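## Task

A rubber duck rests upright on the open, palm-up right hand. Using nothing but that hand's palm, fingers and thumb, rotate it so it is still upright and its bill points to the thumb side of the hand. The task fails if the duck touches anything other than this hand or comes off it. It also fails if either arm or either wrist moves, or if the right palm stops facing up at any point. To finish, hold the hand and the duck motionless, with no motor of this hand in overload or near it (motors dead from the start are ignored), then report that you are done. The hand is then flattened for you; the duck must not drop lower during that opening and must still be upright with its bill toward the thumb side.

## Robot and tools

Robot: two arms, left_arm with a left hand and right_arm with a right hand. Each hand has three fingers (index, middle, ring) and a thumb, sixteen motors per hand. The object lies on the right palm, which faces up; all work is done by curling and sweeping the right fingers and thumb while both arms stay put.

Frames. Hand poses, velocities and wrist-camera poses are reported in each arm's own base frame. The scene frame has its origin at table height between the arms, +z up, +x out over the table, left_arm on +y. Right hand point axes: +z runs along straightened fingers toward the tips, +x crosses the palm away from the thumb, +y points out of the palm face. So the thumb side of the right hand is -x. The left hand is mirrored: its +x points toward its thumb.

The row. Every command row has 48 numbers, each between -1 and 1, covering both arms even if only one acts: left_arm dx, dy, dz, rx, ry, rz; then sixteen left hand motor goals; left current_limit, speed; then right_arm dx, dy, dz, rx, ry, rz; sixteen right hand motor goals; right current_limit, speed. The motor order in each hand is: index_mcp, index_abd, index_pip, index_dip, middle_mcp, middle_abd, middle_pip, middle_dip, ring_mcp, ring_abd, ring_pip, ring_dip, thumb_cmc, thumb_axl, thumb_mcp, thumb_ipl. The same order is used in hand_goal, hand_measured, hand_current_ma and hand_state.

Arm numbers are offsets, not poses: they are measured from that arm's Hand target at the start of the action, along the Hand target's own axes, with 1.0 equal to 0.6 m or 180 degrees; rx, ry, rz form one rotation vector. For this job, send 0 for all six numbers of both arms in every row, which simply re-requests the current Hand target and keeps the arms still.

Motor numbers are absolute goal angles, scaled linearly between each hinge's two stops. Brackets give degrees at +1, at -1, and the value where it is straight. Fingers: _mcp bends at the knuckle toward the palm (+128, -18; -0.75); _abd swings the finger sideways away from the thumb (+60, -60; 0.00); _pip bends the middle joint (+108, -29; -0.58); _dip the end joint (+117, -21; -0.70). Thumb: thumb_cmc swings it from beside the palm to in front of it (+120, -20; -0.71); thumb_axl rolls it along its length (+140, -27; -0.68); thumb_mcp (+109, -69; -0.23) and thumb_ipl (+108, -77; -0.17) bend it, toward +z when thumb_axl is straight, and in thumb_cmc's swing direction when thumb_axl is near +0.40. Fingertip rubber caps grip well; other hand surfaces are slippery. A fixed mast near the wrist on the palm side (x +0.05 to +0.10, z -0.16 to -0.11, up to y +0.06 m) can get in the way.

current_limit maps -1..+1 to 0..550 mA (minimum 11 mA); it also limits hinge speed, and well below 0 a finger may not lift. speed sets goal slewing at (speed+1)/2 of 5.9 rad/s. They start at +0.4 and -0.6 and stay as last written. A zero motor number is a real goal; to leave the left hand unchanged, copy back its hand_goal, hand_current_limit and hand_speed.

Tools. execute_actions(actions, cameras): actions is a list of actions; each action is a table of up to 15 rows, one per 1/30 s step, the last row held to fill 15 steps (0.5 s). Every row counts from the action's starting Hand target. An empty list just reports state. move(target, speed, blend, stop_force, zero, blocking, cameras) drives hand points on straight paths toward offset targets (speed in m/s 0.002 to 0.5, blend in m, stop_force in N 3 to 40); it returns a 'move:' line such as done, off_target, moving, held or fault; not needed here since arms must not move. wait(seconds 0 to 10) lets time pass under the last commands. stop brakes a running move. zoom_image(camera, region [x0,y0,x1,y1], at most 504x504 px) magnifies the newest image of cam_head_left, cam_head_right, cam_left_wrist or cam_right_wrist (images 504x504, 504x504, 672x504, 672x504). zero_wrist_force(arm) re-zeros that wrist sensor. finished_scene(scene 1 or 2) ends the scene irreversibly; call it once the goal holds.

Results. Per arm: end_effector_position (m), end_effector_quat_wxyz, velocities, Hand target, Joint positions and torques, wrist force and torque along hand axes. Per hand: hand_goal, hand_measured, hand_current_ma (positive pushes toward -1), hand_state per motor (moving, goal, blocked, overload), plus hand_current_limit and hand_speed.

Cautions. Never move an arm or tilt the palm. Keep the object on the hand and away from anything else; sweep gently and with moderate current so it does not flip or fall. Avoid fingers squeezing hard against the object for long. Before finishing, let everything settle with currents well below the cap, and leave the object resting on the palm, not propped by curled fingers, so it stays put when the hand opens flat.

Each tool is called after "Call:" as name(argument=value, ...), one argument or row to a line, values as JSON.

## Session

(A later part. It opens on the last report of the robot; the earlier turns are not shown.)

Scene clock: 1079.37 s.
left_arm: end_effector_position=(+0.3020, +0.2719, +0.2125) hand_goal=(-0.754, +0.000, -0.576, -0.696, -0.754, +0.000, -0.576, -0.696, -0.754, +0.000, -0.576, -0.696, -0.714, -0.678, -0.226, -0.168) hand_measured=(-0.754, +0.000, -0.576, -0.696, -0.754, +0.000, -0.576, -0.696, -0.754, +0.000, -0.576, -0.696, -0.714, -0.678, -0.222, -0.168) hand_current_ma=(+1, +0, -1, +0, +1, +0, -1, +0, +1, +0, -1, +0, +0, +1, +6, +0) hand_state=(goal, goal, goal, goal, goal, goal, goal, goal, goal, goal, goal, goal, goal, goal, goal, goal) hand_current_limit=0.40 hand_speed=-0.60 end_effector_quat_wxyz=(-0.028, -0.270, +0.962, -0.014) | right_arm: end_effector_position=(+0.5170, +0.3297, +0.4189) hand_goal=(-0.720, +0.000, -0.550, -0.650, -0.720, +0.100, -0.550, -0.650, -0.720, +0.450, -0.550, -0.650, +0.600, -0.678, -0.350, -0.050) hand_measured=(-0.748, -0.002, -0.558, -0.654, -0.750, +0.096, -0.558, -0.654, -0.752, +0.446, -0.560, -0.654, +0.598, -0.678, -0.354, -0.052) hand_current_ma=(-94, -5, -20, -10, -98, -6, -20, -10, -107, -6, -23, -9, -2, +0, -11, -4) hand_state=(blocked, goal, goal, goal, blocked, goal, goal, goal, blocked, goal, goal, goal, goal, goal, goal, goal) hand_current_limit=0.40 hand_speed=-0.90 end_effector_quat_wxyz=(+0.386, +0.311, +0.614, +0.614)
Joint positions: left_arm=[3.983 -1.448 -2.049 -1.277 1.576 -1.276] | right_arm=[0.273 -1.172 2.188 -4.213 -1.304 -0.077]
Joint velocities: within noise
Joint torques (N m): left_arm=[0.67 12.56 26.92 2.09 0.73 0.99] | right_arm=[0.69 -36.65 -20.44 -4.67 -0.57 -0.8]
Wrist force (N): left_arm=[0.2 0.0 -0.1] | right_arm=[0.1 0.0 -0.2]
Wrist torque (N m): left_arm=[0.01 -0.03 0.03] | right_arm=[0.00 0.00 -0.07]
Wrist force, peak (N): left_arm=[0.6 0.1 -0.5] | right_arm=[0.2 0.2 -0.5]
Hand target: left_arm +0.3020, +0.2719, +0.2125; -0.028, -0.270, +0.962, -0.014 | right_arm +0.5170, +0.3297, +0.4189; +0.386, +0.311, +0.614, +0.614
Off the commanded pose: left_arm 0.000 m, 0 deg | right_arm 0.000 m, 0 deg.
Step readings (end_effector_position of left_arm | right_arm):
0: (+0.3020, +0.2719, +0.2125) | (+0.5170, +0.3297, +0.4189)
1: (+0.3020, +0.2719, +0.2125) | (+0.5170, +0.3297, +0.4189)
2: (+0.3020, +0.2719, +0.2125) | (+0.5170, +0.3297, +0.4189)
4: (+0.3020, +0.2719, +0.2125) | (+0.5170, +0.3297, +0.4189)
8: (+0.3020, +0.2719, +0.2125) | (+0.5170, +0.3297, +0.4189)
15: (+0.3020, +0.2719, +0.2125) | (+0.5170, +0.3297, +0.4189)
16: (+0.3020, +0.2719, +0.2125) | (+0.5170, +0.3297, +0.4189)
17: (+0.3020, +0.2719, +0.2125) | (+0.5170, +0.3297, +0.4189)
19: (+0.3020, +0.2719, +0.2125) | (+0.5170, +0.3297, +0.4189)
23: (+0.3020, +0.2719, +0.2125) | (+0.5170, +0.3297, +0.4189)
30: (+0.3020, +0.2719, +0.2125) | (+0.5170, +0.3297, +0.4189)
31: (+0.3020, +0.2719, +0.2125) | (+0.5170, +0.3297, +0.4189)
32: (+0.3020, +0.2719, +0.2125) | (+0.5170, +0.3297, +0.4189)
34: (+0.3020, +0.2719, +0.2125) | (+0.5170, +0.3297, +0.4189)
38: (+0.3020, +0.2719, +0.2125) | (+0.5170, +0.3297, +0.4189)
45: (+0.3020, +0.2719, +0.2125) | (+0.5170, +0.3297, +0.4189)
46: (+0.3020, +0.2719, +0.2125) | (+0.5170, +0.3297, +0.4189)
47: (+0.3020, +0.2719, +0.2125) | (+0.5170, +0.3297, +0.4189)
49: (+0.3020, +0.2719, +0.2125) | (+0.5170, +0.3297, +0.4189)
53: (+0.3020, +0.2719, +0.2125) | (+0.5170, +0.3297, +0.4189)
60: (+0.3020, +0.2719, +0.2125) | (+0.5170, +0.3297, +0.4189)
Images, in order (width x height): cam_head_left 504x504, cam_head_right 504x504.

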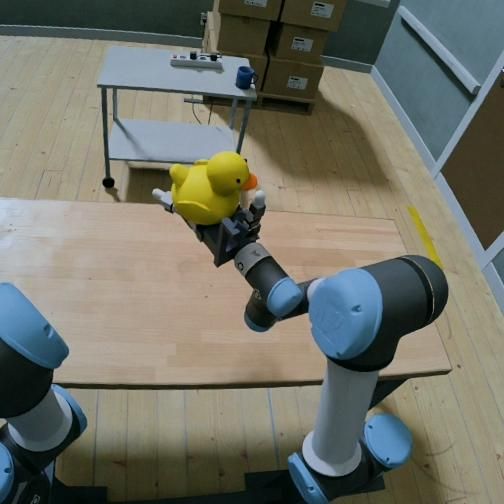

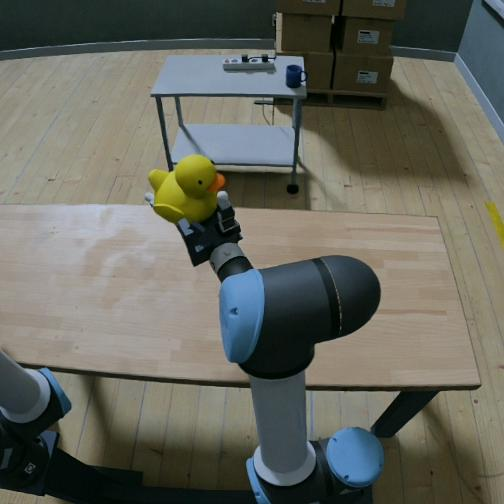

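Call:
execute_actions(
  actions=[
    [[0,0,0,0,0,0,-0.754,0,-0.576,-0.696,-0.754,0,-0.576,-0.696,-0.754,0,-0.576,-0.696,-0.714,-0.678,-0.226,-0.168,0.4,-0.6,0,0,0,0,0,0,-0.72,0.0,-0.55,-0.65,-0.72,0.1,-0.55,-0.65,-0.72,0.45,-0.55,-0.65,0.6,-0.678,-0.15,-0.05,0.4,-0.9]],
    [[0,0,0,0,0,0,-0.754,0,-0.576,-0.696,-0.754,0,-0.576,-0.696,-0.754,0,-0.576,-0.696,-0.714,-0.678,-0.226,-0.168,0.4,-0.6,0,0,0,0,0,0,-0.72,0.0,-0.55,-0.65,-0.72,0.1,-0.55,-0.65,-0.72,0.45,-0.55,-0.65,0.6,-0.678,-0.15,-0.05,0.4,-0.9]],
  ],
  cameras=["cam_head_left","cam_head_right"],
)

Call:
zoom_image(
  camera="cam_head_left",
  region=[150, 130, 310, 270],
)

Call:
zoom_image(
  camera="cam_head_right",
  region=[130, 130, 290, 270],
)

Scene clock: 1095.93 s.
left_arm: end_effector_position=(+0.3020, +0.2719, +0.2125) hand_goal=(-0.754, +0.000, -0.576, -0.696, -0.754, +0.000, -0.576, -0.696, -0.754, +0.000, -0.576, -0.696, -0.714, -0.678, -0.226, -0.168) hand_measured=(-0.754, +0.000, -0.576, -0.696, -0.754, +0.000, -0.576, -0.696, -0.754, +0.000, -0.576, -0.696, -0.714, -0.678, -0.222, -0.168) hand_current_ma=(+1, +0, -1, +0, +1, +0, -1, +0, +1, +0, -1, +0, +0, +1, +6, +0) hand_state=(goal, goal, goal, goal, goal, goal, goal, goal, goal, goal, goal, goal, goal, goal, goal, goal) hand_current_limit=0.40 hand_speed=-0.60 end_effector_quat_wxyz=(-0.028, -0.270, +0.962, -0.014) | right_arm: end_effector_position=(+0.5170, +0.3297, +0.4189) hand_goal=(-0.720, +0.000, -0.550, -0.650, -0.720, +0.100, -0.550, -0.650, -0.720, +0.450, -0.550, -0.650, +0.600, -0.678, -0.150, -0.050) hand_measured=(-0.748, -0.002, -0.558, -0.654, -0.750, +0.098, -0.558, -0.654, -0.752, +0.446, -0.560, -0.654, +0.592, -0.678, -0.182, -0.060) hand_current_ma=(-94, -5, -20, -10, -98, -1, -20, -10, -107, -6, -23, -9, -22, +0, -135, -33) hand_state=(blocked, goal, goal, goal, blocked, goal, goal, goal, blocked, goal, goal, goal, goal, goal, blocked, goal) hand_current_limit=0.40 hand_speed=-0.90 end_effector_quat_wxyz=(+0.386, +0.311, +0.614, +0.614)
Joint positions: left_arm=[3.983 -1.448 -2.049 -1.277 1.576 -1.276] | right_arm=[0.273 -1.172 2.188 -4.213 -1.304 -0.077]
Joint velocities: within noise
Joint torques (N m): left_arm=[0.87 12.66 26.76 2.11 0.82 0.89] | right_arm=[0.08 -36.63 -20.52 -4.54 -0.72 -0.95]
Wrist force (N): left_arm=[0.3 -0.2 0.0] | right_arm=[0.0 -0.2 -0.2]
Wrist torque (N m): left_arm=[-0.01 -0.05 0.04] | right_arm=[0.01 0.01 -0.08]
Wrist force, peak (N): left_arm=[0.7 -0.1 -0.3] | right_arm=[-0.1 -0.1 -0.5]
Hand target: left_arm +0.3020, +0.2719, +0.2125; -0.028, -0.270, +0.962, -0.014 | right_arm +0.5170, +0.3297, +0.4189; +0.386, +0.311, +0.614, +0.614
Off the commanded pose: left_arm 0.000 m, 0 deg | right_arm 0.000 m, 0 deg.
Step readings (end_effector_position of left_arm | right_arm):
0: (+0.3020, +0.2719, +0.2125) | (+0.5170, +0.3297, +0.4189)
1: (+0.3020, +0.2719, +0.2125) | (+0.5170, +0.3297, +0.4189)
2: (+0.3020, +0.2719, +0.2125) | (+0.5170, +0.3297, +0.4189)
4: (+0.3020, +0.2719, +0.2125) | (+0.5170, +0.3297, +0.4189)
8: (+0.3020, +0.2719, +0.2125) | (+0.5170, +0.3297, +0.4189)
15: (+0.3020, +0.2719, +0.2125) | (+0.5170, +0.3297, +0.4189)
16: (+0.3020, +0.2719, +0.2125) | (+0.5170, +0.3297, +0.4189)
17: (+0.3020, +0.2719, +0.2125) | (+0.5170, +0.3297, +0.4189)
19: (+0.3020, +0.2719, +0.2125) | (+0.5170, +0.3297, +0.4189)
23: (+0.3020, +0.2719, +0.2125) | (+0.5170, +0.3297, +0.4189)
30: (+0.3020, +0.2719, +0.2125) | (+0.5170, +0.3297, +0.4189)
Images, in order (width x height): cam_head_left 504x504, cam_head_right 504x504.

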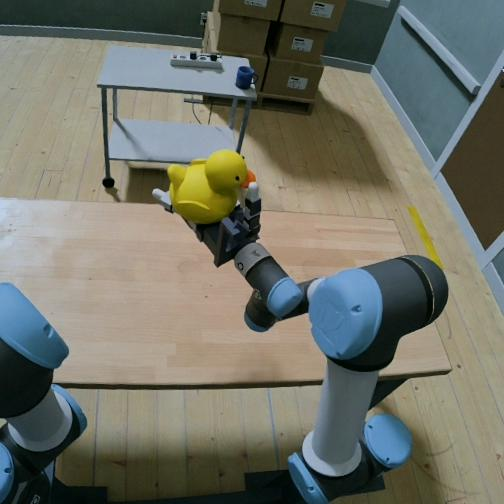

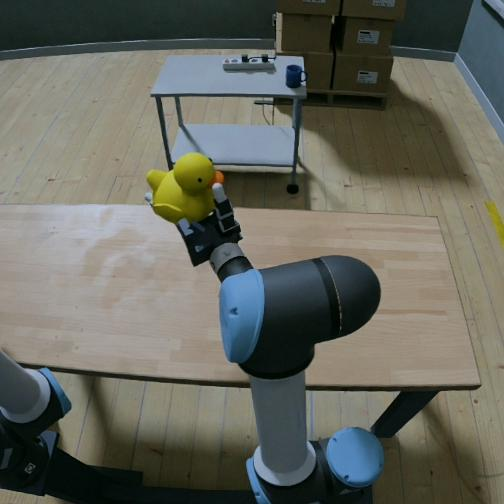

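Scaled by 3.150 from the camera's 504x504 image, which has a finer 720x720 frame.

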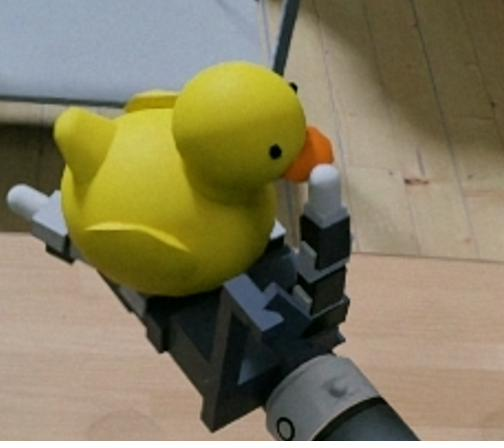

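Scaled by 3.150 from the camera's 504x504 image, which has a finer 720x720 frame.

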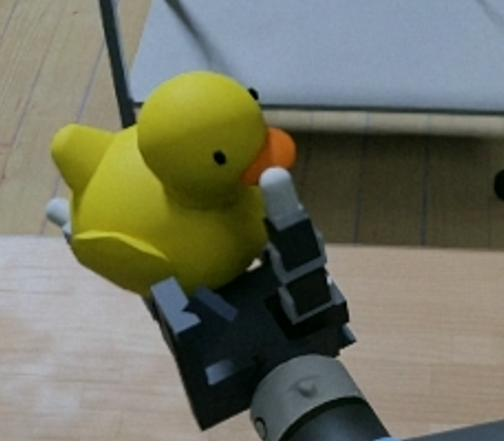

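Call:
execute_actions(
  actions=[
    [[0,0,0,0,0,0,-0.754,0,-0.576,-0.696,-0.754,0,-0.576,-0.696,-0.754,0,-0.576,-0.696,-0.714,-0.678,-0.226,-0.168,0.4,-0.6,0,0,0,0,0,0,-0.72,0.0,-0.55,-0.65,-0.72,0.1,-0.55,-0.65,-0.72,0.45,-0.55,-0.65,0.6,-0.678,-0.35,-0.05,0.4,-0.8]],
    [[0,0,0,0,0,0,-0.754,0,-0.576,-0.696,-0.754,0,-0.576,-0.696,-0.754,0,-0.576,-0.696,-0.714,-0.678,-0.226,-0.168,0.4,-0.6,0,0,0,0,0,0,-0.72,0.0,-0.55,-0.65,-0.72,0.1,-0.55,-0.65,-0.72,0.45,-0.55,-0.65,0.45,-0.678,-0.3,-0.05,0.4,-0.8]],
    [[0,0,0,0,0,0,-0.754,0,-0.576,-0.696,-0.754,0,-0.576,-0.696,-0.754,0,-0.576,-0.696,-0.714,-0.678,-0.226,-0.168,0.4,-0.6,0,0,0,0,0,0,-0.72,0.0,-0.55,-0.65,-0.72,0.1,-0.55,-0.65,-0.72,0.45,-0.55,-0.65,0.45,-0.678,-0.05,-0.05,0.4,-0.9]],
    [[0,0,0,0,0,0,-0.754,0,-0.576,-0.696,-0.754,0,-0.576,-0.696,-0.754,0,-0.576,-0.696,-0.714,-0.678,-0.226,-0.168,0.4,-0.6,0,0,0,0,0,0,-0.72,0.0,-0.55,-0.65,-0.72,0.1,-0.55,-0.65,-0.72,0.45,-0.55,-0.65,0.45,-0.678,-0.05,-0.05,0.4,-0.9]],
  ],
  cameras=["cam_head_left","cam_head_right"],
)

Call:
zoom_image(
  camera="cam_head_left",
  region=[150, 130, 310, 270],
)

Call:
zoom_image(
  camera="cam_head_right",
  region=[130, 130, 290, 270],
)

Scene clock: 1115.93 s.
left_arm: end_effector_position=(+0.3020, +0.2719, +0.2125) hand_goal=(-0.754, +0.000, -0.576, -0.696, -0.754, +0.000, -0.576, -0.696, -0.754, +0.000, -0.576, -0.696, -0.714, -0.678, -0.226, -0.168) hand_measured=(-0.754, +0.000, -0.576, -0.696, -0.754, +0.000, -0.576, -0.696, -0.754, +0.000, -0.576, -0.696, -0.714, -0.678, -0.222, -0.168) hand_current_ma=(+1, +0, -1, +0, +1, +0, -1, +0, +1, +0, -1, +0, +0, +1, +6, +0) hand_state=(goal, goal, goal, goal, goal, goal, goal, goal, goal, goal, goal, goal, goal, goal, goal, goal) hand_current_limit=0.40 hand_speed=-0.60 end_effector_quat_wxyz=(-0.028, -0.270, +0.962, -0.014) | right_arm: end_effector_position=(+0.5170, +0.3297, +0.4189) hand_goal=(-0.720, +0.000, -0.550, -0.650, -0.720, +0.100, -0.550, -0.650, -0.720, +0.450, -0.550, -0.650, +0.450, -0.678, -0.050, -0.050) hand_measured=(-0.748, -0.002, -0.558, -0.654, -0.750, +0.100, -0.558, -0.654, -0.750, +0.448, -0.560, -0.654, +0.436, -0.678, -0.082, -0.064) hand_current_ma=(-94, -5, -20, -10, -97, +0, -20, -10, -99, -5, -23, -9, -36, -2, -137, -48) hand_state=(blocked, goal, goal, goal, blocked, goal, goal, goal, blocked, goal, goal, goal, goal, goal, blocked, goal) hand_current_limit=0.40 hand_speed=-0.90 end_effector_quat_wxyz=(+0.386, +0.311, +0.614, +0.614)
Joint positions: left_arm=[3.983 -1.448 -2.049 -1.277 1.576 -1.276] | right_arm=[0.273 -1.172 2.188 -4.213 -1.304 -0.077]
Joint velocities: within noise
Joint torques (N m): left_arm=[-0.03 12.76 27.13 2.24 0.76 0.99] | right_arm=[1.04 -36.58 -21.36 -4.55 -0.9 -0.63]
Wrist force (N): left_arm=[0.3 -0.1 -0.2] | right_arm=[0.0 -0.1 -0.3]
Wrist torque (N m): left_arm=[0.02 -0.05 0.05] | right_arm=[0.03 0.02 -0.08]
Wrist force, peak (N): left_arm=[0.6 0.0 -0.5] | right_arm=[-0.1 -0.1 -0.5]
Hand target: left_arm +0.3020, +0.2719, +0.2125; -0.028, -0.270, +0.962, -0.014 | right_arm +0.5170, +0.3297, +0.4189; +0.386, +0.311, +0.614, +0.614
Off the commanded pose: left_arm 0.000 m, 0 deg | right_arm 0.000 m, 0 deg.
Step readings (end_effector_position of left_arm | right_arm):
0: (+0.3020, +0.2719, +0.2125) | (+0.5170, +0.3297, +0.4189)
1: (+0.3020, +0.2719, +0.2125) | (+0.5170, +0.3297, +0.4189)
2: (+0.3020, +0.2719, +0.2125) | (+0.5170, +0.3297, +0.4189)
4: (+0.3020, +0.2719, +0.2125) | (+0.5170, +0.3297, +0.4189)
8: (+0.3020, +0.2719, +0.2125) | (+0.5170, +0.3297, +0.4189)
15: (+0.3020, +0.2719, +0.2125) | (+0.5170, +0.3297, +0.4189)
16: (+0.3020, +0.2719, +0.2125) | (+0.5170, +0.3297, +0.4189)
17: (+0.3020, +0.2719, +0.2125) | (+0.5170, +0.3297, +0.4189)
19: (+0.3020, +0.2719, +0.2125) | (+0.5170, +0.3297, +0.4189)
23: (+0.3020, +0.2719, +0.2125) | (+0.5170, +0.3297, +0.4189)
30: (+0.3020, +0.2719, +0.2125) | (+0.5170, +0.3297, +0.4189)
31: (+0.3020, +0.2719, +0.2125) | (+0.5170, +0.3297, +0.4189)
32: (+0.3020, +0.2719, +0.2125) | (+0.5170, +0.3297, +0.4189)
34: (+0.3020, +0.2719, +0.2125) | (+0.5170, +0.3297, +0.4189)
38: (+0.3020, +0.2719, +0.2125) | (+0.5170, +0.3297, +0.4189)
45: (+0.3020, +0.2719, +0.2125) | (+0.5170, +0.3297, +0.4189)
46: (+0.3020, +0.2719, +0.2125) | (+0.5170, +0.3297, +0.4189)
47: (+0.3020, +0.2719, +0.2125) | (+0.5170, +0.3297, +0.4189)
49: (+0.3020, +0.2719, +0.2125) | (+0.5170, +0.3297, +0.4189)
53: (+0.3020, +0.2719, +0.2125) | (+0.5170, +0.3297, +0.4189)
60: (+0.3020, +0.2719, +0.2125) | (+0.5170, +0.3297, +0.4189)
Images, in order (width x height): cam_head_left 504x504, cam_head_right 504x504.

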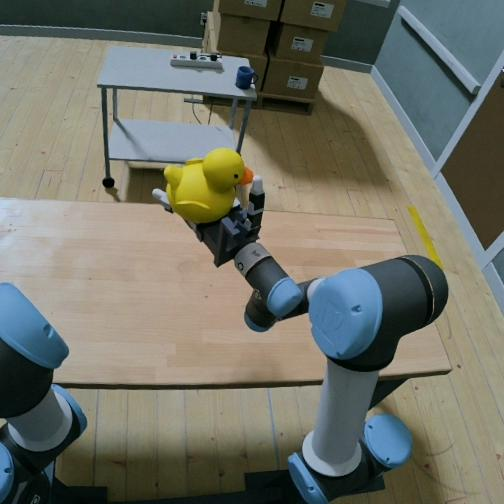

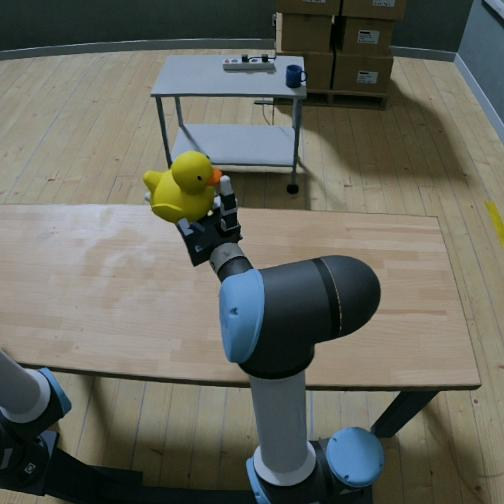

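Scaled by 3.150 from the camera's 504x504 image, which has a finer 720x720 frame.

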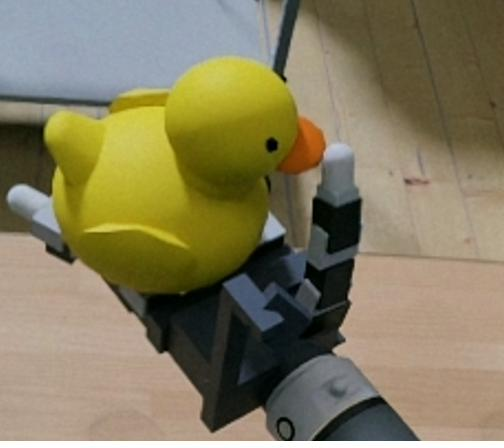

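Scaled by 3.150 from the camera's 504x504 image, which has a finer 720x720 frame.

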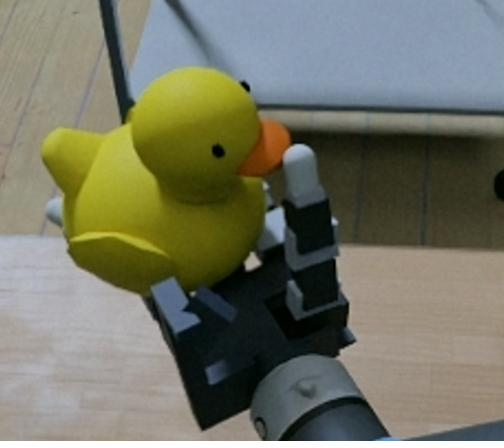

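Call:
execute_actions(
  actions=[
    [[0,0,0,0,0,0,-0.754,0,-0.576,-0.696,-0.754,0,-0.576,-0.696,-0.754,0,-0.576,-0.696,-0.714,-0.678,-0.226,-0.168,0.4,-0.6,0,0,0,0,0,0,-0.72,0.0,-0.55,-0.65,-0.72,0.1,-0.55,-0.65,-0.72,0.45,-0.55,-0.65,0.45,-0.678,0.1,-0.05,0.4,-0.9]],
  ],
  cameras=["cam_head_left","cam_head_right"],
)

Call:
zoom_image(
  camera="cam_head_left",
  region=[150, 130, 310, 270],
)

Call:
zoom_image(
  camera="cam_head_right",
  region=[130, 130, 290, 270],
)

Scene clock: 1128.57 s.
left_arm: end_effector_position=(+0.3020, +0.2719, +0.2125) hand_goal=(-0.754, +0.000, -0.576, -0.696, -0.754, +0.000, -0.576, -0.696, -0.754, +0.000, -0.576, -0.696, -0.714, -0.678, -0.226, -0.168) hand_measured=(-0.754, +0.000, -0.576, -0.696, -0.754, +0.000, -0.576, -0.696, -0.754, +0.000, -0.576, -0.696, -0.714, -0.678, -0.222, -0.168) hand_current_ma=(+1, +0, -1, +0, +1, +0, -1, +0, +1, +0, -1, +0, +0, +1, +6, +0) hand_state=(goal, goal, goal, goal, goal, goal, goal, goal, goal, goal, goal, goal, goal, goal, goal, goal) hand_current_limit=0.40 hand_speed=-0.60 end_effector_quat_wxyz=(-0.028, -0.270, +0.962, -0.014) | right_arm: end_effector_position=(+0.5170, +0.3297, +0.4189) hand_goal=(-0.720, +0.000, -0.550, -0.650, -0.720, +0.100, -0.550, -0.650, -0.720, +0.450, -0.550, -0.650, +0.450, -0.678, +0.100, -0.050) hand_measured=(-0.748, -0.002, -0.558, -0.654, -0.752, +0.100, -0.558, -0.654, -0.750, +0.450, -0.560, -0.654, +0.436, -0.680, +0.096, -0.054) hand_current_ma=(-94, -5, -20, -10, -103, +0, -20, -10, -99, +0, -23, -9, -40, -4, -10, -12) hand_state=(blocked, goal, goal, goal, blocked, goal, goal, goal, blocked, goal, goal, goal, goal, goal, goal, goal) hand_current_limit=0.40 hand_speed=-0.90 end_effector_quat_wxyz=(+0.386, +0.311, +0.614, +0.614)
Joint positions: left_arm=[3.983 -1.448 -2.049 -1.277 1.576 -1.276] | right_arm=[0.273 -1.172 2.188 -4.213 -1.304 -0.077]
Joint velocities: within noise
Joint torques (N m): left_arm=[0.49 13.14 26.76 2.19 0.67 1.04] | right_arm=[-0.48 -37.04 -20.5 -4.62 -0.51 -0.58]
Wrist force (N): left_arm=[0.4 -0.3 -0.3] | right_arm=[0.0 -0.1 -0.4]
Wrist torque (N m): left_arm=[-0.01 -0.06 0.05] | right_arm=[0.08 0.03 -0.09]
Wrist force, peak (N): left_arm=[0.7 0.0 -0.5] | right_arm=[0.1 0.2 -0.5]
Hand target: left_arm +0.3020, +0.2719, +0.2125; -0.028, -0.270, +0.962, -0.014 | right_arm +0.5170, +0.3297, +0.4189; +0.386, +0.311, +0.614, +0.614
Off the commanded pose: left_arm 0.000 m, 0 deg | right_arm 0.000 m, 0 deg.
Step readings (end_effector_position of left_arm | right_arm):
0: (+0.3020, +0.2719, +0.2125) | (+0.5170, +0.3297, +0.4189)
1: (+0.3020, +0.2719, +0.2125) | (+0.5170, +0.3297, +0.4189)
2: (+0.3020, +0.2719, +0.2125) | (+0.5170, +0.3297, +0.4189)
4: (+0.3020, +0.2719, +0.2125) | (+0.5170, +0.3297, +0.4189)
8: (+0.3020, +0.2719, +0.2125) | (+0.5170, +0.3297, +0.4189)
15: (+0.3020, +0.2719, +0.2125) | (+0.5170, +0.3297, +0.4189)
Images, in order (width x height): cam_head_left 504x504, cam_head_right 504x504.

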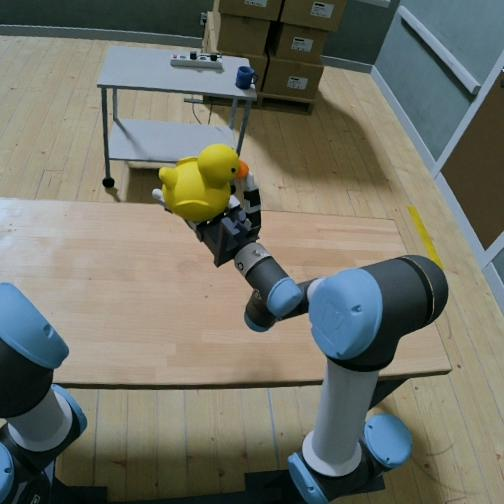

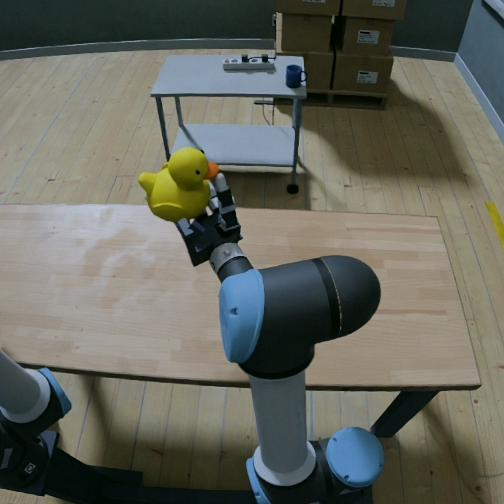

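Scaled by 3.150 from the camera's 504x504 image, which has a finer 720x720 frame.

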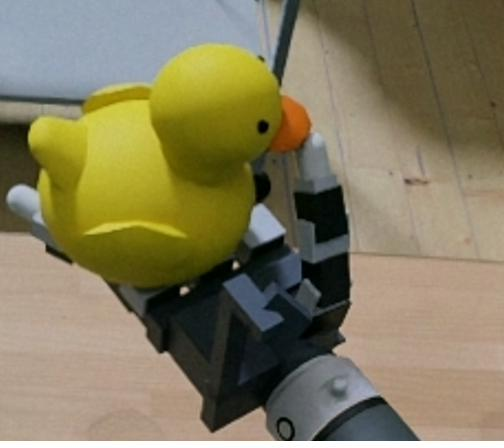

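Scaled by 3.150 from the camera's 504x504 image, which has a finer 720x720 frame.

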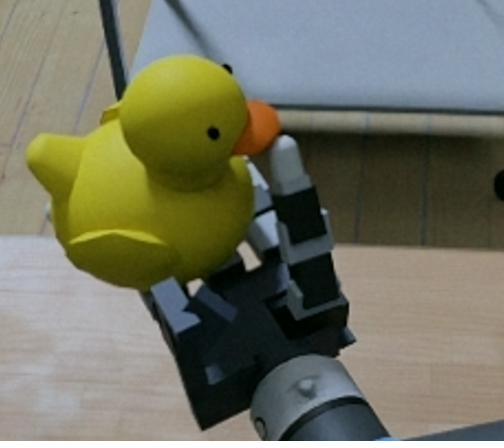

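Call:
execute_actions(
  actions=[
    [[0,0,0,0,0,0,-0.754,0,-0.576,-0.696,-0.754,0,-0.576,-0.696,-0.754,0,-0.576,-0.696,-0.714,-0.678,-0.226,-0.168,0.4,-0.6,0,0,0,0,0,0,-0.72,0.0,-0.55,-0.65,-0.72,0.1,-0.55,-0.65,-0.72,0.45,-0.55,-0.65,0.2,-0.678,-0.2,-0.05,0.4,-0.7]],
    [[0,0,0,0,0,0,-0.754,0,-0.576,-0.696,-0.754,0,-0.576,-0.696,-0.754,0,-0.576,-0.696,-0.714,-0.678,-0.226,-0.168,0.4,-0.6,0,0,0,0,0,0,-0.72,0.0,-0.55,-0.65,-0.7,0.1,-0.55,-0.65,-0.8,0.45,-0.55,-0.65,-0.3,-0.678,-0.3,-0.05,0.4,-0.85]],
    [[0,0,0,0,0,0,-0.754,0,-0.576,-0.696,-0.754,0,-0.576,-0.696,-0.754,0,-0.576,-0.696,-0.714,-0.678,-0.226,-0.168,0.4,-0.6,0,0,0,0,0,0,-0.72,0.0,-0.55,-0.65,-0.7,0.1,-0.55,-0.65,-0.86,0.45,-0.57,-0.65,-0.3,-0.678,-0.3,-0.05,0.4,-0.85]],
  ],
  cameras=["cam_head_left","cam_head_right"],
)

Call:
zoom_image(
  camera="cam_head_left",
  region=[150, 130, 310, 270],
)

Call:
zoom_image(
  camera="cam_head_right",
  region=[130, 130, 290, 270],
)

Scene clock: 1156.37 s.
left_arm: end_effector_position=(+0.3020, +0.2719, +0.2125) hand_goal=(-0.754, +0.000, -0.576, -0.696, -0.754, +0.000, -0.576, -0.696, -0.754, +0.000, -0.576, -0.696, -0.714, -0.678, -0.226, -0.168) hand_measured=(-0.754, +0.000, -0.576, -0.696, -0.754, +0.000, -0.576, -0.696, -0.754, +0.000, -0.576, -0.696, -0.714, -0.678, -0.222, -0.168) hand_current_ma=(+1, +0, -1, +0, +1, +0, -1, +0, +1, +0, -1, +0, +0, +1, +6, +0) hand_state=(goal, goal, goal, goal, goal, goal, goal, goal, goal, goal, goal, goal, goal, goal, goal, goal) hand_current_limit=0.40 hand_speed=-0.60 end_effector_quat_wxyz=(-0.028, -0.270, +0.962, -0.014) | right_arm: end_effector_position=(+0.5170, +0.3297, +0.4189) hand_goal=(-0.720, +0.000, -0.550, -0.650, -0.700, +0.100, -0.550, -0.650, -0.860, +0.450, -0.570, -0.650, -0.300, -0.678, -0.300, -0.050) hand_measured=(-0.748, -0.002, -0.558, -0.654, -0.748, +0.100, -0.558, -0.654, -0.868, +0.450, -0.570, -0.654, -0.308, -0.680, -0.298, -0.050) hand_current_ma=(-94, -5, -20, -10, -173, +0, -20, -10, -20, +0, -1, -9, -18, -4, +3, -1) hand_state=(blocked, goal, goal, goal, blocked, goal, goal, goal, goal, goal, goal, goal, goal, goal, goal, goal) hand_current_limit=0.40 hand_speed=-0.85 end_effector_quat_wxyz=(+0.386, +0.311, +0.614, +0.614)
Joint positions: left_arm=[3.983 -1.448 -2.049 -1.277 1.576 -1.276] | right_arm=[0.273 -1.172 2.188 -4.213 -1.304 -0.077]
Joint velocities: within noise
Joint torques (N m): left_arm=[0.21 12.81 26.86 2.26 0.7 0.95] | right_arm=[-0.56 -36.99 -19.82 -4.43 -0.45 -0.76]
Wrist force (N): left_arm=[0.4 -0.1 -0.3] | right_arm=[0.0 -0.3 -0.2]
Wrist torque (N m): left_arm=[0.03 -0.06 0.05] | right_arm=[0.01 0.01 -0.03]
Wrist force, peak (N): left_arm=[0.6 -0.2 -0.5] | right_arm=[0.0 0.0 -0.6]
Hand target: left_arm +0.3020, +0.2719, +0.2125; -0.028, -0.270, +0.962, -0.014 | right_arm +0.5170, +0.3297, +0.4189; +0.386, +0.311, +0.614, +0.614
Off the commanded pose: left_arm 0.000 m, 0 deg | right_arm 0.000 m, 0 deg.
Step readings (end_effector_position of left_arm | right_arm):
0: (+0.3020, +0.2719, +0.2125) | (+0.5170, +0.3297, +0.4189)
1: (+0.3020, +0.2719, +0.2125) | (+0.5170, +0.3297, +0.4189)
2: (+0.3020, +0.2719, +0.2125) | (+0.5170, +0.3297, +0.4189)
4: (+0.3020, +0.2719, +0.2125) | (+0.5170, +0.3297, +0.4189)
8: (+0.3020, +0.2719, +0.2125) | (+0.5170, +0.3297, +0.4189)
15: (+0.3020, +0.2719, +0.2125) | (+0.5170, +0.3297, +0.4189)
16: (+0.3020, +0.2719, +0.2125) | (+0.5170, +0.3297, +0.4189)
17: (+0.3020, +0.2719, +0.2125) | (+0.5170, +0.3297, +0.4189)
19: (+0.3020, +0.2719, +0.2125) | (+0.5170, +0.3297, +0.4189)
23: (+0.3020, +0.2719, +0.2125) | (+0.5170, +0.3297, +0.4189)
30: (+0.3020, +0.2719, +0.2125) | (+0.5170, +0.3297, +0.4189)
31: (+0.3020, +0.2719, +0.2125) | (+0.5170, +0.3297, +0.4189)
32: (+0.3020, +0.2719, +0.2125) | (+0.5170, +0.3297, +0.4189)
34: (+0.3020, +0.2719, +0.2125) | (+0.5170, +0.3297, +0.4189)
38: (+0.3020, +0.2719, +0.2125) | (+0.5170, +0.3297, +0.4189)
45: (+0.3020, +0.2719, +0.2125) | (+0.5170, +0.3297, +0.4189)
Images, in order (width x height): cam_head_left 504x504, cam_head_right 504x504.

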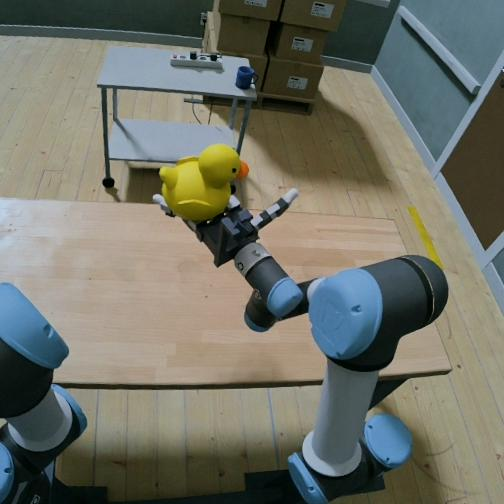

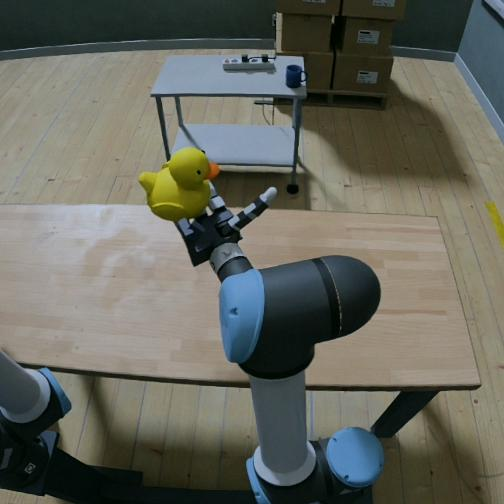

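Scaled by 3.150 from the camera's 504x504 image, which has a finer 720x720 frame.

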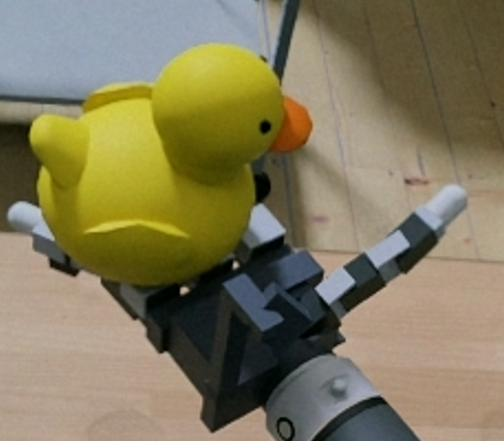

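Scaled by 3.150 from the camera's 504x504 image, which has a finer 720x720 frame.

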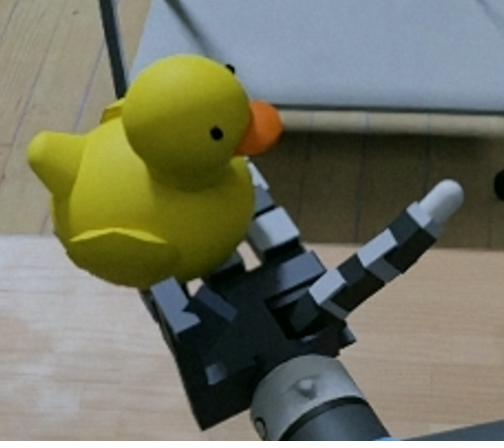

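Call:
execute_actions(
  actions=[
    [[0,0,0,0,0,0,-0.754,0,-0.576,-0.696,-0.754,0,-0.576,-0.696,-0.754,0,-0.576,-0.696,-0.714,-0.678,-0.226,-0.168,0.4,-0.6,0,0,0,0,0,0,-0.72,0.0,-0.55,-0.65,-0.7,0.1,-0.55,-0.65,-0.88,0.9,-0.57,-0.65,-0.3,-0.678,-0.3,-0.05,0.4,-0.6]],
    [[0,0,0,0,0,0,-0.754,0,-0.576,-0.696,-0.754,0,-0.576,-0.696,-0.754,0,-0.576,-0.696,-0.714,-0.678,-0.226,-0.168,0.4,-0.6,0,0,0,0,0,0,-0.72,0.0,-0.55,-0.65,-0.7,0.1,-0.55,-0.65,-0.8,0.9,-0.3,-0.5,-0.3,-0.678,-0.3,-0.05,0.4,-0.8]],
  ],
  cameras=["cam_head_left","cam_head_right"],
)

Call:
zoom_image(
  camera="cam_head_left",
  region=[150, 130, 310, 270],
)

Call:
execute_actions(
  actions=[
    [[0,0,0,0,0,0,-0.754,0,-0.576,-0.696,-0.754,0,-0.576,-0.696,-0.754,0,-0.576,-0.696,-0.714,-0.678,-0.226,-0.168,0.4,-0.6,0,0,0,0,0,0,-0.72,0.0,-0.55,-0.65,-0.7,0.1,-0.55,-0.65,-0.8,0.9,-0.1,-0.4,-0.3,-0.678,-0.3,-0.05,0.4,-0.85]],
  ],
  cameras=["cam_head_left","cam_head_right"],
)

Call:
zoom_image(
  camera="cam_head_left",
  region=[150, 130, 310, 270],
)

Call:
zoom_image(
  camera="cam_head_right",
  region=[130, 130, 290, 270],
)

Scene clock: 1174.60 s.
left_arm: end_effector_position=(+0.3020, +0.2719, +0.2125) hand_goal=(-0.754, +0.000, -0.576, -0.696, -0.754, +0.000, -0.576, -0.696, -0.754, +0.000, -0.576, -0.696, -0.714, -0.678, -0.226, -0.168) hand_measured=(-0.754, +0.000, -0.576, -0.696, -0.754, +0.000, -0.576, -0.696, -0.754, +0.000, -0.576, -0.696, -0.714, -0.678, -0.222, -0.168) hand_current_ma=(+1, +0, -1, +0, +1, +0, -1, +0, +1, +0, -1, +0, +0, +1, +6, +0) hand_state=(goal, goal, goal, goal, goal, goal, goal, goal, goal, goal, goal, goal, goal, goal, goal, goal) hand_current_limit=0.40 hand_speed=-0.60 end_effector_quat_wxyz=(-0.028, -0.270, +0.962, -0.014) | right_arm: end_effector_position=(+0.5170, +0.3297, +0.4189) hand_goal=(-0.720, +0.000, -0.550, -0.650, -0.700, +0.100, -0.550, -0.650, -0.800, +0.900, -0.300, -0.500, -0.300, -0.678, -0.300, -0.050) hand_measured=(-0.748, -0.002, -0.558, -0.654, -0.740, +0.100, -0.558, -0.654, -0.824, +0.898, -0.318, -0.504, -0.308, -0.680, -0.298, -0.050) hand_current_ma=(-94, -5, -20, -10, -138, +0, -20, -10, -72, -4, -50, -9, -18, -4, +3, -1) hand_state=(blocked, goal, goal, goal, blocked, goal, goal, goal, blocked, goal, goal, goal, goal, goal, goal, goal) hand_current_limit=0.40 hand_speed=-0.80 end_effector_quat_wxyz=(+0.386, +0.311, +0.614, +0.614)
Joint positions: left_arm=[3.983 -1.448 -2.049 -1.277 1.576 -1.276] | right_arm=[0.273 -1.172 2.188 -4.213 -1.304 -0.077]
Joint velocities: within noise
Joint torques (N m): left_arm=[-0.42 12.36 26.93 2.27 0.64 0.92] | right_arm=[-0.32 -36.2 -19.66 -4.19 -0.6 -0.78]
Wrist force (N): left_arm=[0.2 -0.1 -0.3] | right_arm=[0.0 -0.1 -0.3]
Wrist torque (N m): left_arm=[0.01 -0.04 0.03] | right_arm=[0.01 0.02 -0.04]
Wrist force, peak (N): left_arm=[0.5 0.0 -0.6] | right_arm=[0.1 0.3 -0.4]
Hand target: left_arm +0.3020, +0.2719, +0.2125; -0.028, -0.270, +0.962, -0.014 | right_arm +0.5170, +0.3297, +0.4189; +0.386, +0.311, +0.614, +0.614
Off the commanded pose: left_arm 0.000 m, 0 deg | right_arm 0.000 m, 0 deg.
Step readings (end_effector_position of left_arm | right_arm):
0: (+0.3020, +0.2719, +0.2125) | (+0.5170, +0.3297, +0.4189)
1: (+0.3020, +0.2719, +0.2125) | (+0.5170, +0.3297, +0.4189)
2: (+0.3020, +0.2719, +0.2125) | (+0.5170, +0.3297, +0.4189)
4: (+0.3020, +0.2719, +0.2125) | (+0.5170, +0.3297, +0.4189)
8: (+0.3020, +0.2719, +0.2125) | (+0.5170, +0.3297, +0.4189)
15: (+0.3020, +0.2719, +0.2125) | (+0.5170, +0.3297, +0.4189)
16: (+0.3020, +0.2719, +0.2125) | (+0.5170, +0.3297, +0.4189)
17: (+0.3020, +0.2719, +0.2125) | (+0.5170, +0.3297, +0.4189)
19: (+0.3020, +0.2719, +0.2125) | (+0.5170, +0.3297, +0.4189)
23: (+0.3020, +0.2719, +0.2125) | (+0.5170, +0.3297, +0.4189)
30: (+0.3020, +0.2719, +0.2125) | (+0.5170, +0.3297, +0.4189)
Images, in order (width x height): cam_head_left 504x504, cam_head_right 504x504.

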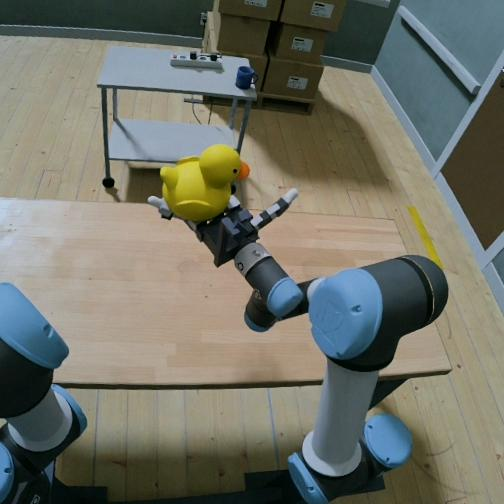

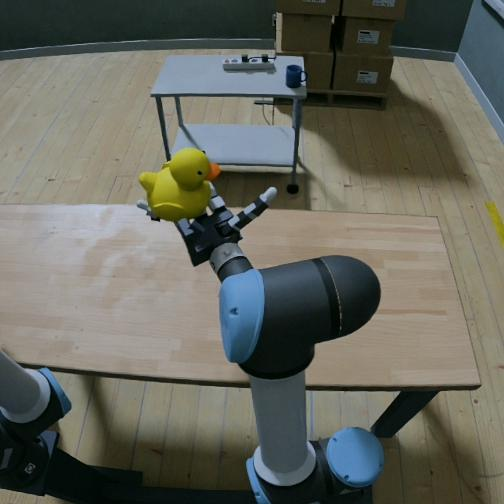

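Scaled by 3.150 from the camera's 504x504 image, which has a finer 720x720 frame.

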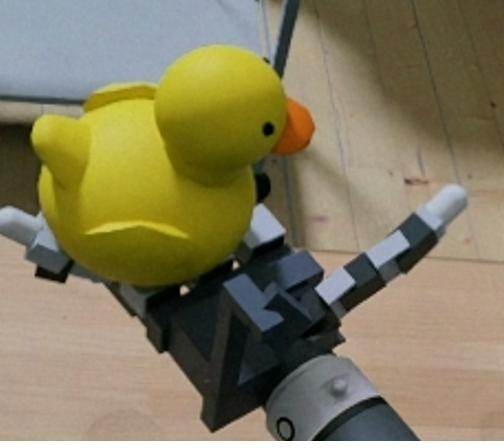

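Scene clock: 1175.40 s.
left_arm: end_effector_position=(+0.3020, +0.2719, +0.2125) hand_goal=(-0.754, +0.000, -0.576, -0.696, -0.754, +0.000, -0.576, -0.696, -0.754, +0.000, -0.576, -0.696, -0.714, -0.678, -0.226, -0.168) hand_measured=(-0.754, +0.000, -0.576, -0.696, -0.754, +0.000, -0.576, -0.696, -0.754, +0.000, -0.576, -0.696, -0.714, -0.678, -0.222, -0.168) hand_current_ma=(+1, +0, -1, +0, +1, +0, -1, +0, +1, +0, -1, +0, +0, +1, +6, +0) hand_state=(goal, goal, goal, goal, goal, goal, goal, goal, goal, goal, goal, goal, goal, goal, goal, goal) hand_current_limit=0.40 hand_speed=-0.60 end_effector_quat_wxyz=(-0.028, -0.270, +0.962, -0.014) | right_arm: end_effector_position=(+0.5170, +0.3297, +0.4189) hand_goal=(-0.720, +0.000, -0.550, -0.650, -0.700, +0.100, -0.550, -0.650, -0.800, +0.900, -0.100, -0.400, -0.300, -0.678, -0.300, -0.050) hand_measured=(-0.748, -0.002, -0.558, -0.654, -0.730, +0.100, -0.558, -0.654, -0.824, +0.898, -0.122, -0.404, -0.308, -0.680, -0.298, -0.050) hand_current_ma=(-94, -5, -20, -10, -101, +0, -20, -10, -72, -2, -62, -10, -18, -4, +3, -1) hand_state=(blocked, goal, goal, goal, blocked, goal, goal, goal, blocked, goal, blocked, goal, goal, goal, goal, goal) hand_current_limit=0.40 hand_speed=-0.85 end_effector_quat_wxyz=(+0.386, +0.311, +0.614, +0.614)
Joint positions: left_arm=[3.983 -1.448 -2.049 -1.277 1.576 -1.276] | right_arm=[0.273 -1.172 2.188 -4.213 -1.304 -0.077]
Joint velocities: within noise
Joint torques (N m): left_arm=[-0.58 12.83 26.82 2.28 0.56 0.99] | right_arm=[0.18 -37.47 -21.14 -4.73 -0.55 -0.63]
Wrist force (N): left_arm=[0.3 -0.1 -0.3] | right_arm=[0.0 -0.1 -0.3]
Wrist torque (N m): left_arm=[0.02 -0.06 0.04] | right_arm=[0.02 0.02 -0.03]
Wrist force, peak (N): left_arm=[0.5 -0.1 -0.5] | right_arm=[0.1 0.2 -0.4]
Hand target: left_arm +0.3020, +0.2719, +0.2125; -0.028, -0.270, +0.962, -0.014 | right_arm +0.5170, +0.3297, +0.4189; +0.386, +0.311, +0.614, +0.614
Off the commanded pose: left_arm 0.000 m, 0 deg | right_arm 0.000 m, 0 deg.
Step readings (end_effector_position of left_arm | right_arm):
0: (+0.3020, +0.2719, +0.2125) | (+0.5170, +0.3297, +0.4189)
1: (+0.3020, +0.2719, +0.2125) | (+0.5170, +0.3297, +0.4189)
2: (+0.3020, +0.2719, +0.2125) | (+0.5170, +0.3297, +0.4189)
4: (+0.3020, +0.2719, +0.2125) | (+0.5170, +0.3297, +0.4189)
8: (+0.3020, +0.2719, +0.2125) | (+0.5170, +0.3297, +0.4189)
15: (+0.3020, +0.2719, +0.2125) | (+0.5170, +0.3297, +0.4189)
Images, in order (width x height): cam_head_left 504x504, cam_head_right 504x504.

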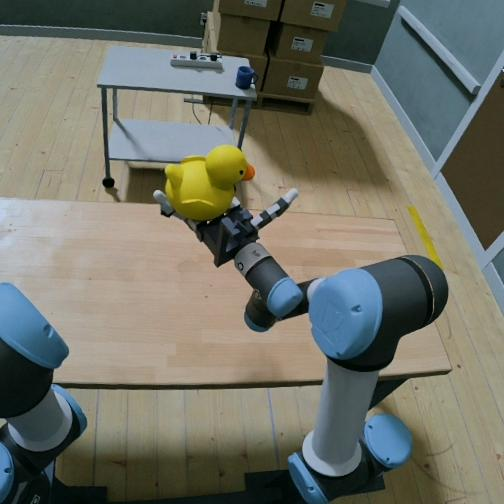

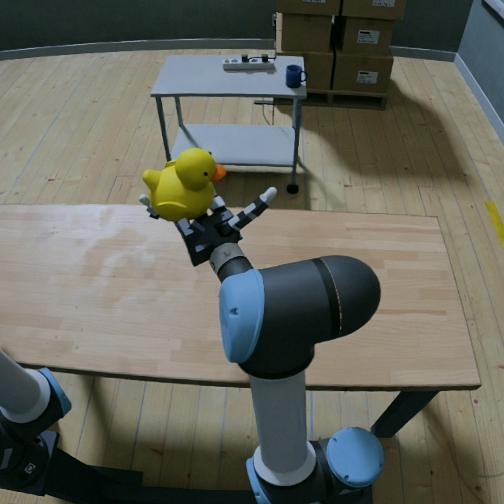

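Scaled by 3.150 from the camera's 504x504 image, which has a finer 720x720 frame.

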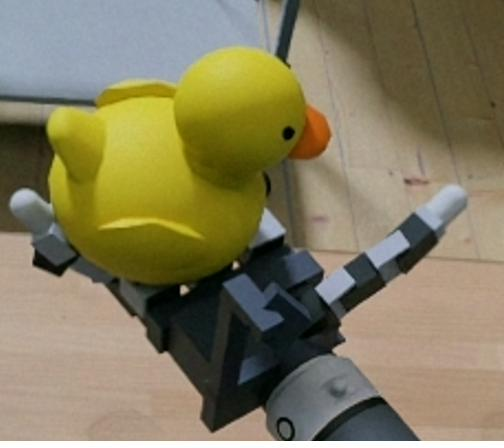

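Scaled by 3.150 from the camera's 504x504 image, which has a finer 720x720 frame.

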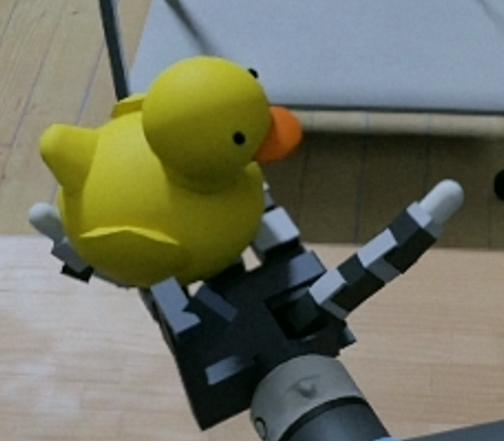

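Call:
execute_actions(
  actions=[
    [[0,0,0,0,0,0,-0.754,0,-0.576,-0.696,-0.754,0,-0.576,-0.696,-0.754,0,-0.576,-0.696,-0.714,-0.678,-0.226,-0.168,0.4,-0.6,0,0,0,0,0,0,-0.72,0.0,-0.55,-0.65,-0.7,0.1,-0.55,-0.65,-0.82,0.9,0.08,-0.25,-0.3,-0.678,-0.3,-0.05,0.4,-0.85]],
  ],
  cameras=["cam_head_left","cam_head_right"],
)

Call:
zoom_image(
  camera="cam_head_left",
  region=[150, 130, 310, 270],
)

Call:
zoom_image(
  camera="cam_head_right",
  region=[130, 130, 290, 270],
)

Scene clock: 1197.50 s.
left_arm: end_effector_position=(+0.3020, +0.2719, +0.2125) hand_goal=(-0.754, +0.000, -0.576, -0.696, -0.754, +0.000, -0.576, -0.696, -0.754, +0.000, -0.576, -0.696, -0.714, -0.678, -0.226, -0.168) hand_measured=(-0.754, +0.000, -0.576, -0.696, -0.754, +0.000, -0.576, -0.696, -0.754, +0.000, -0.576, -0.696, -0.714, -0.678, -0.222, -0.168) hand_current_ma=(+1, +0, -1, +0, +1, +0, -1, +0, +1, +0, -1, +0, +0, +1, +6, +0) hand_state=(goal, goal, goal, goal, goal, goal, goal, goal, goal, goal, goal, goal, goal, goal, goal, goal) hand_current_limit=0.40 hand_speed=-0.60 end_effector_quat_wxyz=(-0.028, -0.270, +0.962, -0.014) | right_arm: end_effector_position=(+0.5170, +0.3297, +0.4189) hand_goal=(-0.720, +0.000, -0.550, -0.650, -0.700, +0.100, -0.550, -0.650, -0.820, +0.900, +0.080, -0.250, -0.300, -0.678, -0.300, -0.050) hand_measured=(-0.748, -0.002, -0.558, -0.654, -0.726, +0.100, -0.558, -0.654, -0.836, +0.898, +0.056, -0.258, -0.308, -0.680, -0.298, -0.050) hand_current_ma=(-94, -4, -20, -10, -87, +0, -20, -10, -49, -2, -68, -21, -18, -4, +3, -1) hand_state=(blocked, goal, goal, goal, blocked, goal, goal, goal, goal, goal, blocked, goal, goal, goal, goal, goal) hand_current_limit=0.40 hand_speed=-0.85 end_effector_quat_wxyz=(+0.386, +0.311, +0.614, +0.614)
Joint positions: left_arm=[3.983 -1.448 -2.049 -1.277 1.576 -1.276] | right_arm=[0.273 -1.172 2.188 -4.213 -1.304 -0.077]
Joint velocities: within noise
Joint torques (N m): left_arm=[-0.45 12.96 26.72 2.32 0.53 0.93] | right_arm=[0.29 -36.9 -19.68 -4.48 -0.3 -0.45]
Wrist force (N): left_arm=[0.3 -0.1 -0.4] | right_arm=[-0.1 0.0 -0.2]
Wrist torque (N m): left_arm=[0.02 -0.05 0.04] | right_arm=[0.01 0.03 -0.02]
Wrist force, peak (N): left_arm=[0.6 -0.1 -0.5] | right_arm=[-0.1 0.1 -0.7]
Hand target: left_arm +0.3020, +0.2719, +0.2125; -0.028, -0.270, +0.962, -0.014 | right_arm +0.5170, +0.3297, +0.4189; +0.386, +0.311, +0.614, +0.614
Off the commanded pose: left_arm 0.000 m, 0 deg | right_arm 0.000 m, 0 deg.
Step readings (end_effector_position of left_arm | right_arm):
0: (+0.3020, +0.2719, +0.2125) | (+0.5170, +0.3297, +0.4189)
1: (+0.3020, +0.2719, +0.2125) | (+0.5170, +0.3297, +0.4189)
2: (+0.3020, +0.2719, +0.2125) | (+0.5170, +0.3297, +0.4189)
4: (+0.3020, +0.2719, +0.2125) | (+0.5170, +0.3297, +0.4189)
8: (+0.3020, +0.2719, +0.2125) | (+0.5170, +0.3297, +0.4189)
15: (+0.3020, +0.2719, +0.2125) | (+0.5170, +0.3297, +0.4189)
Images, in order (width x height): cam_head_left 504x504, cam_head_right 504x504.

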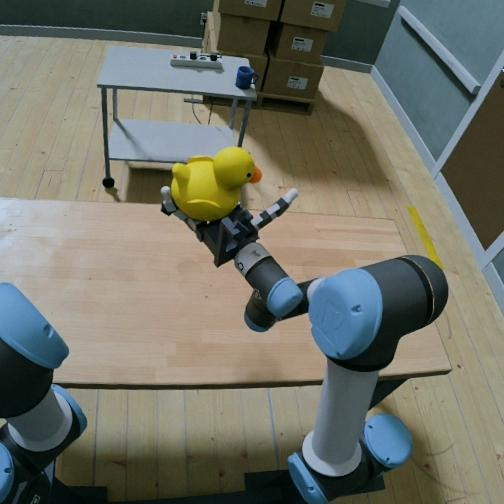

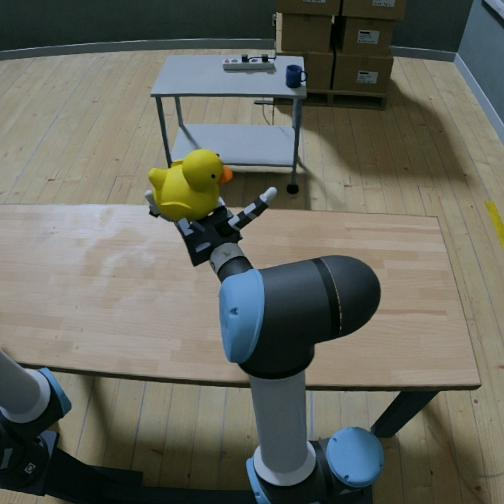

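Scaled by 3.150 from the camera's 504x504 image, which has a finer 720x720 frame.

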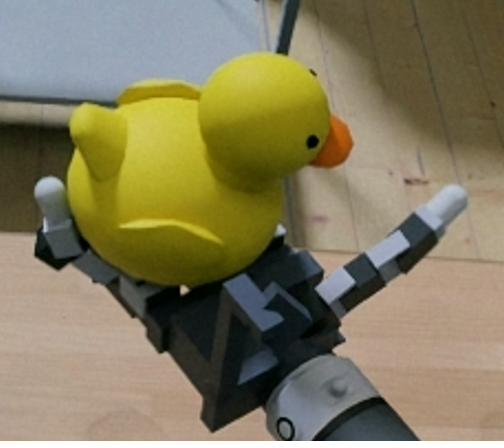

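Scaled by 3.150 from the camera's 504x504 image, which has a finer 720x720 frame.

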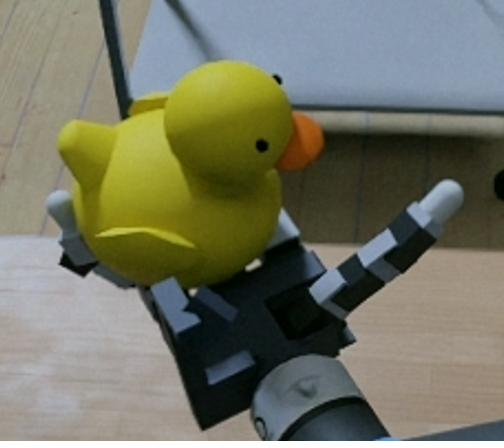

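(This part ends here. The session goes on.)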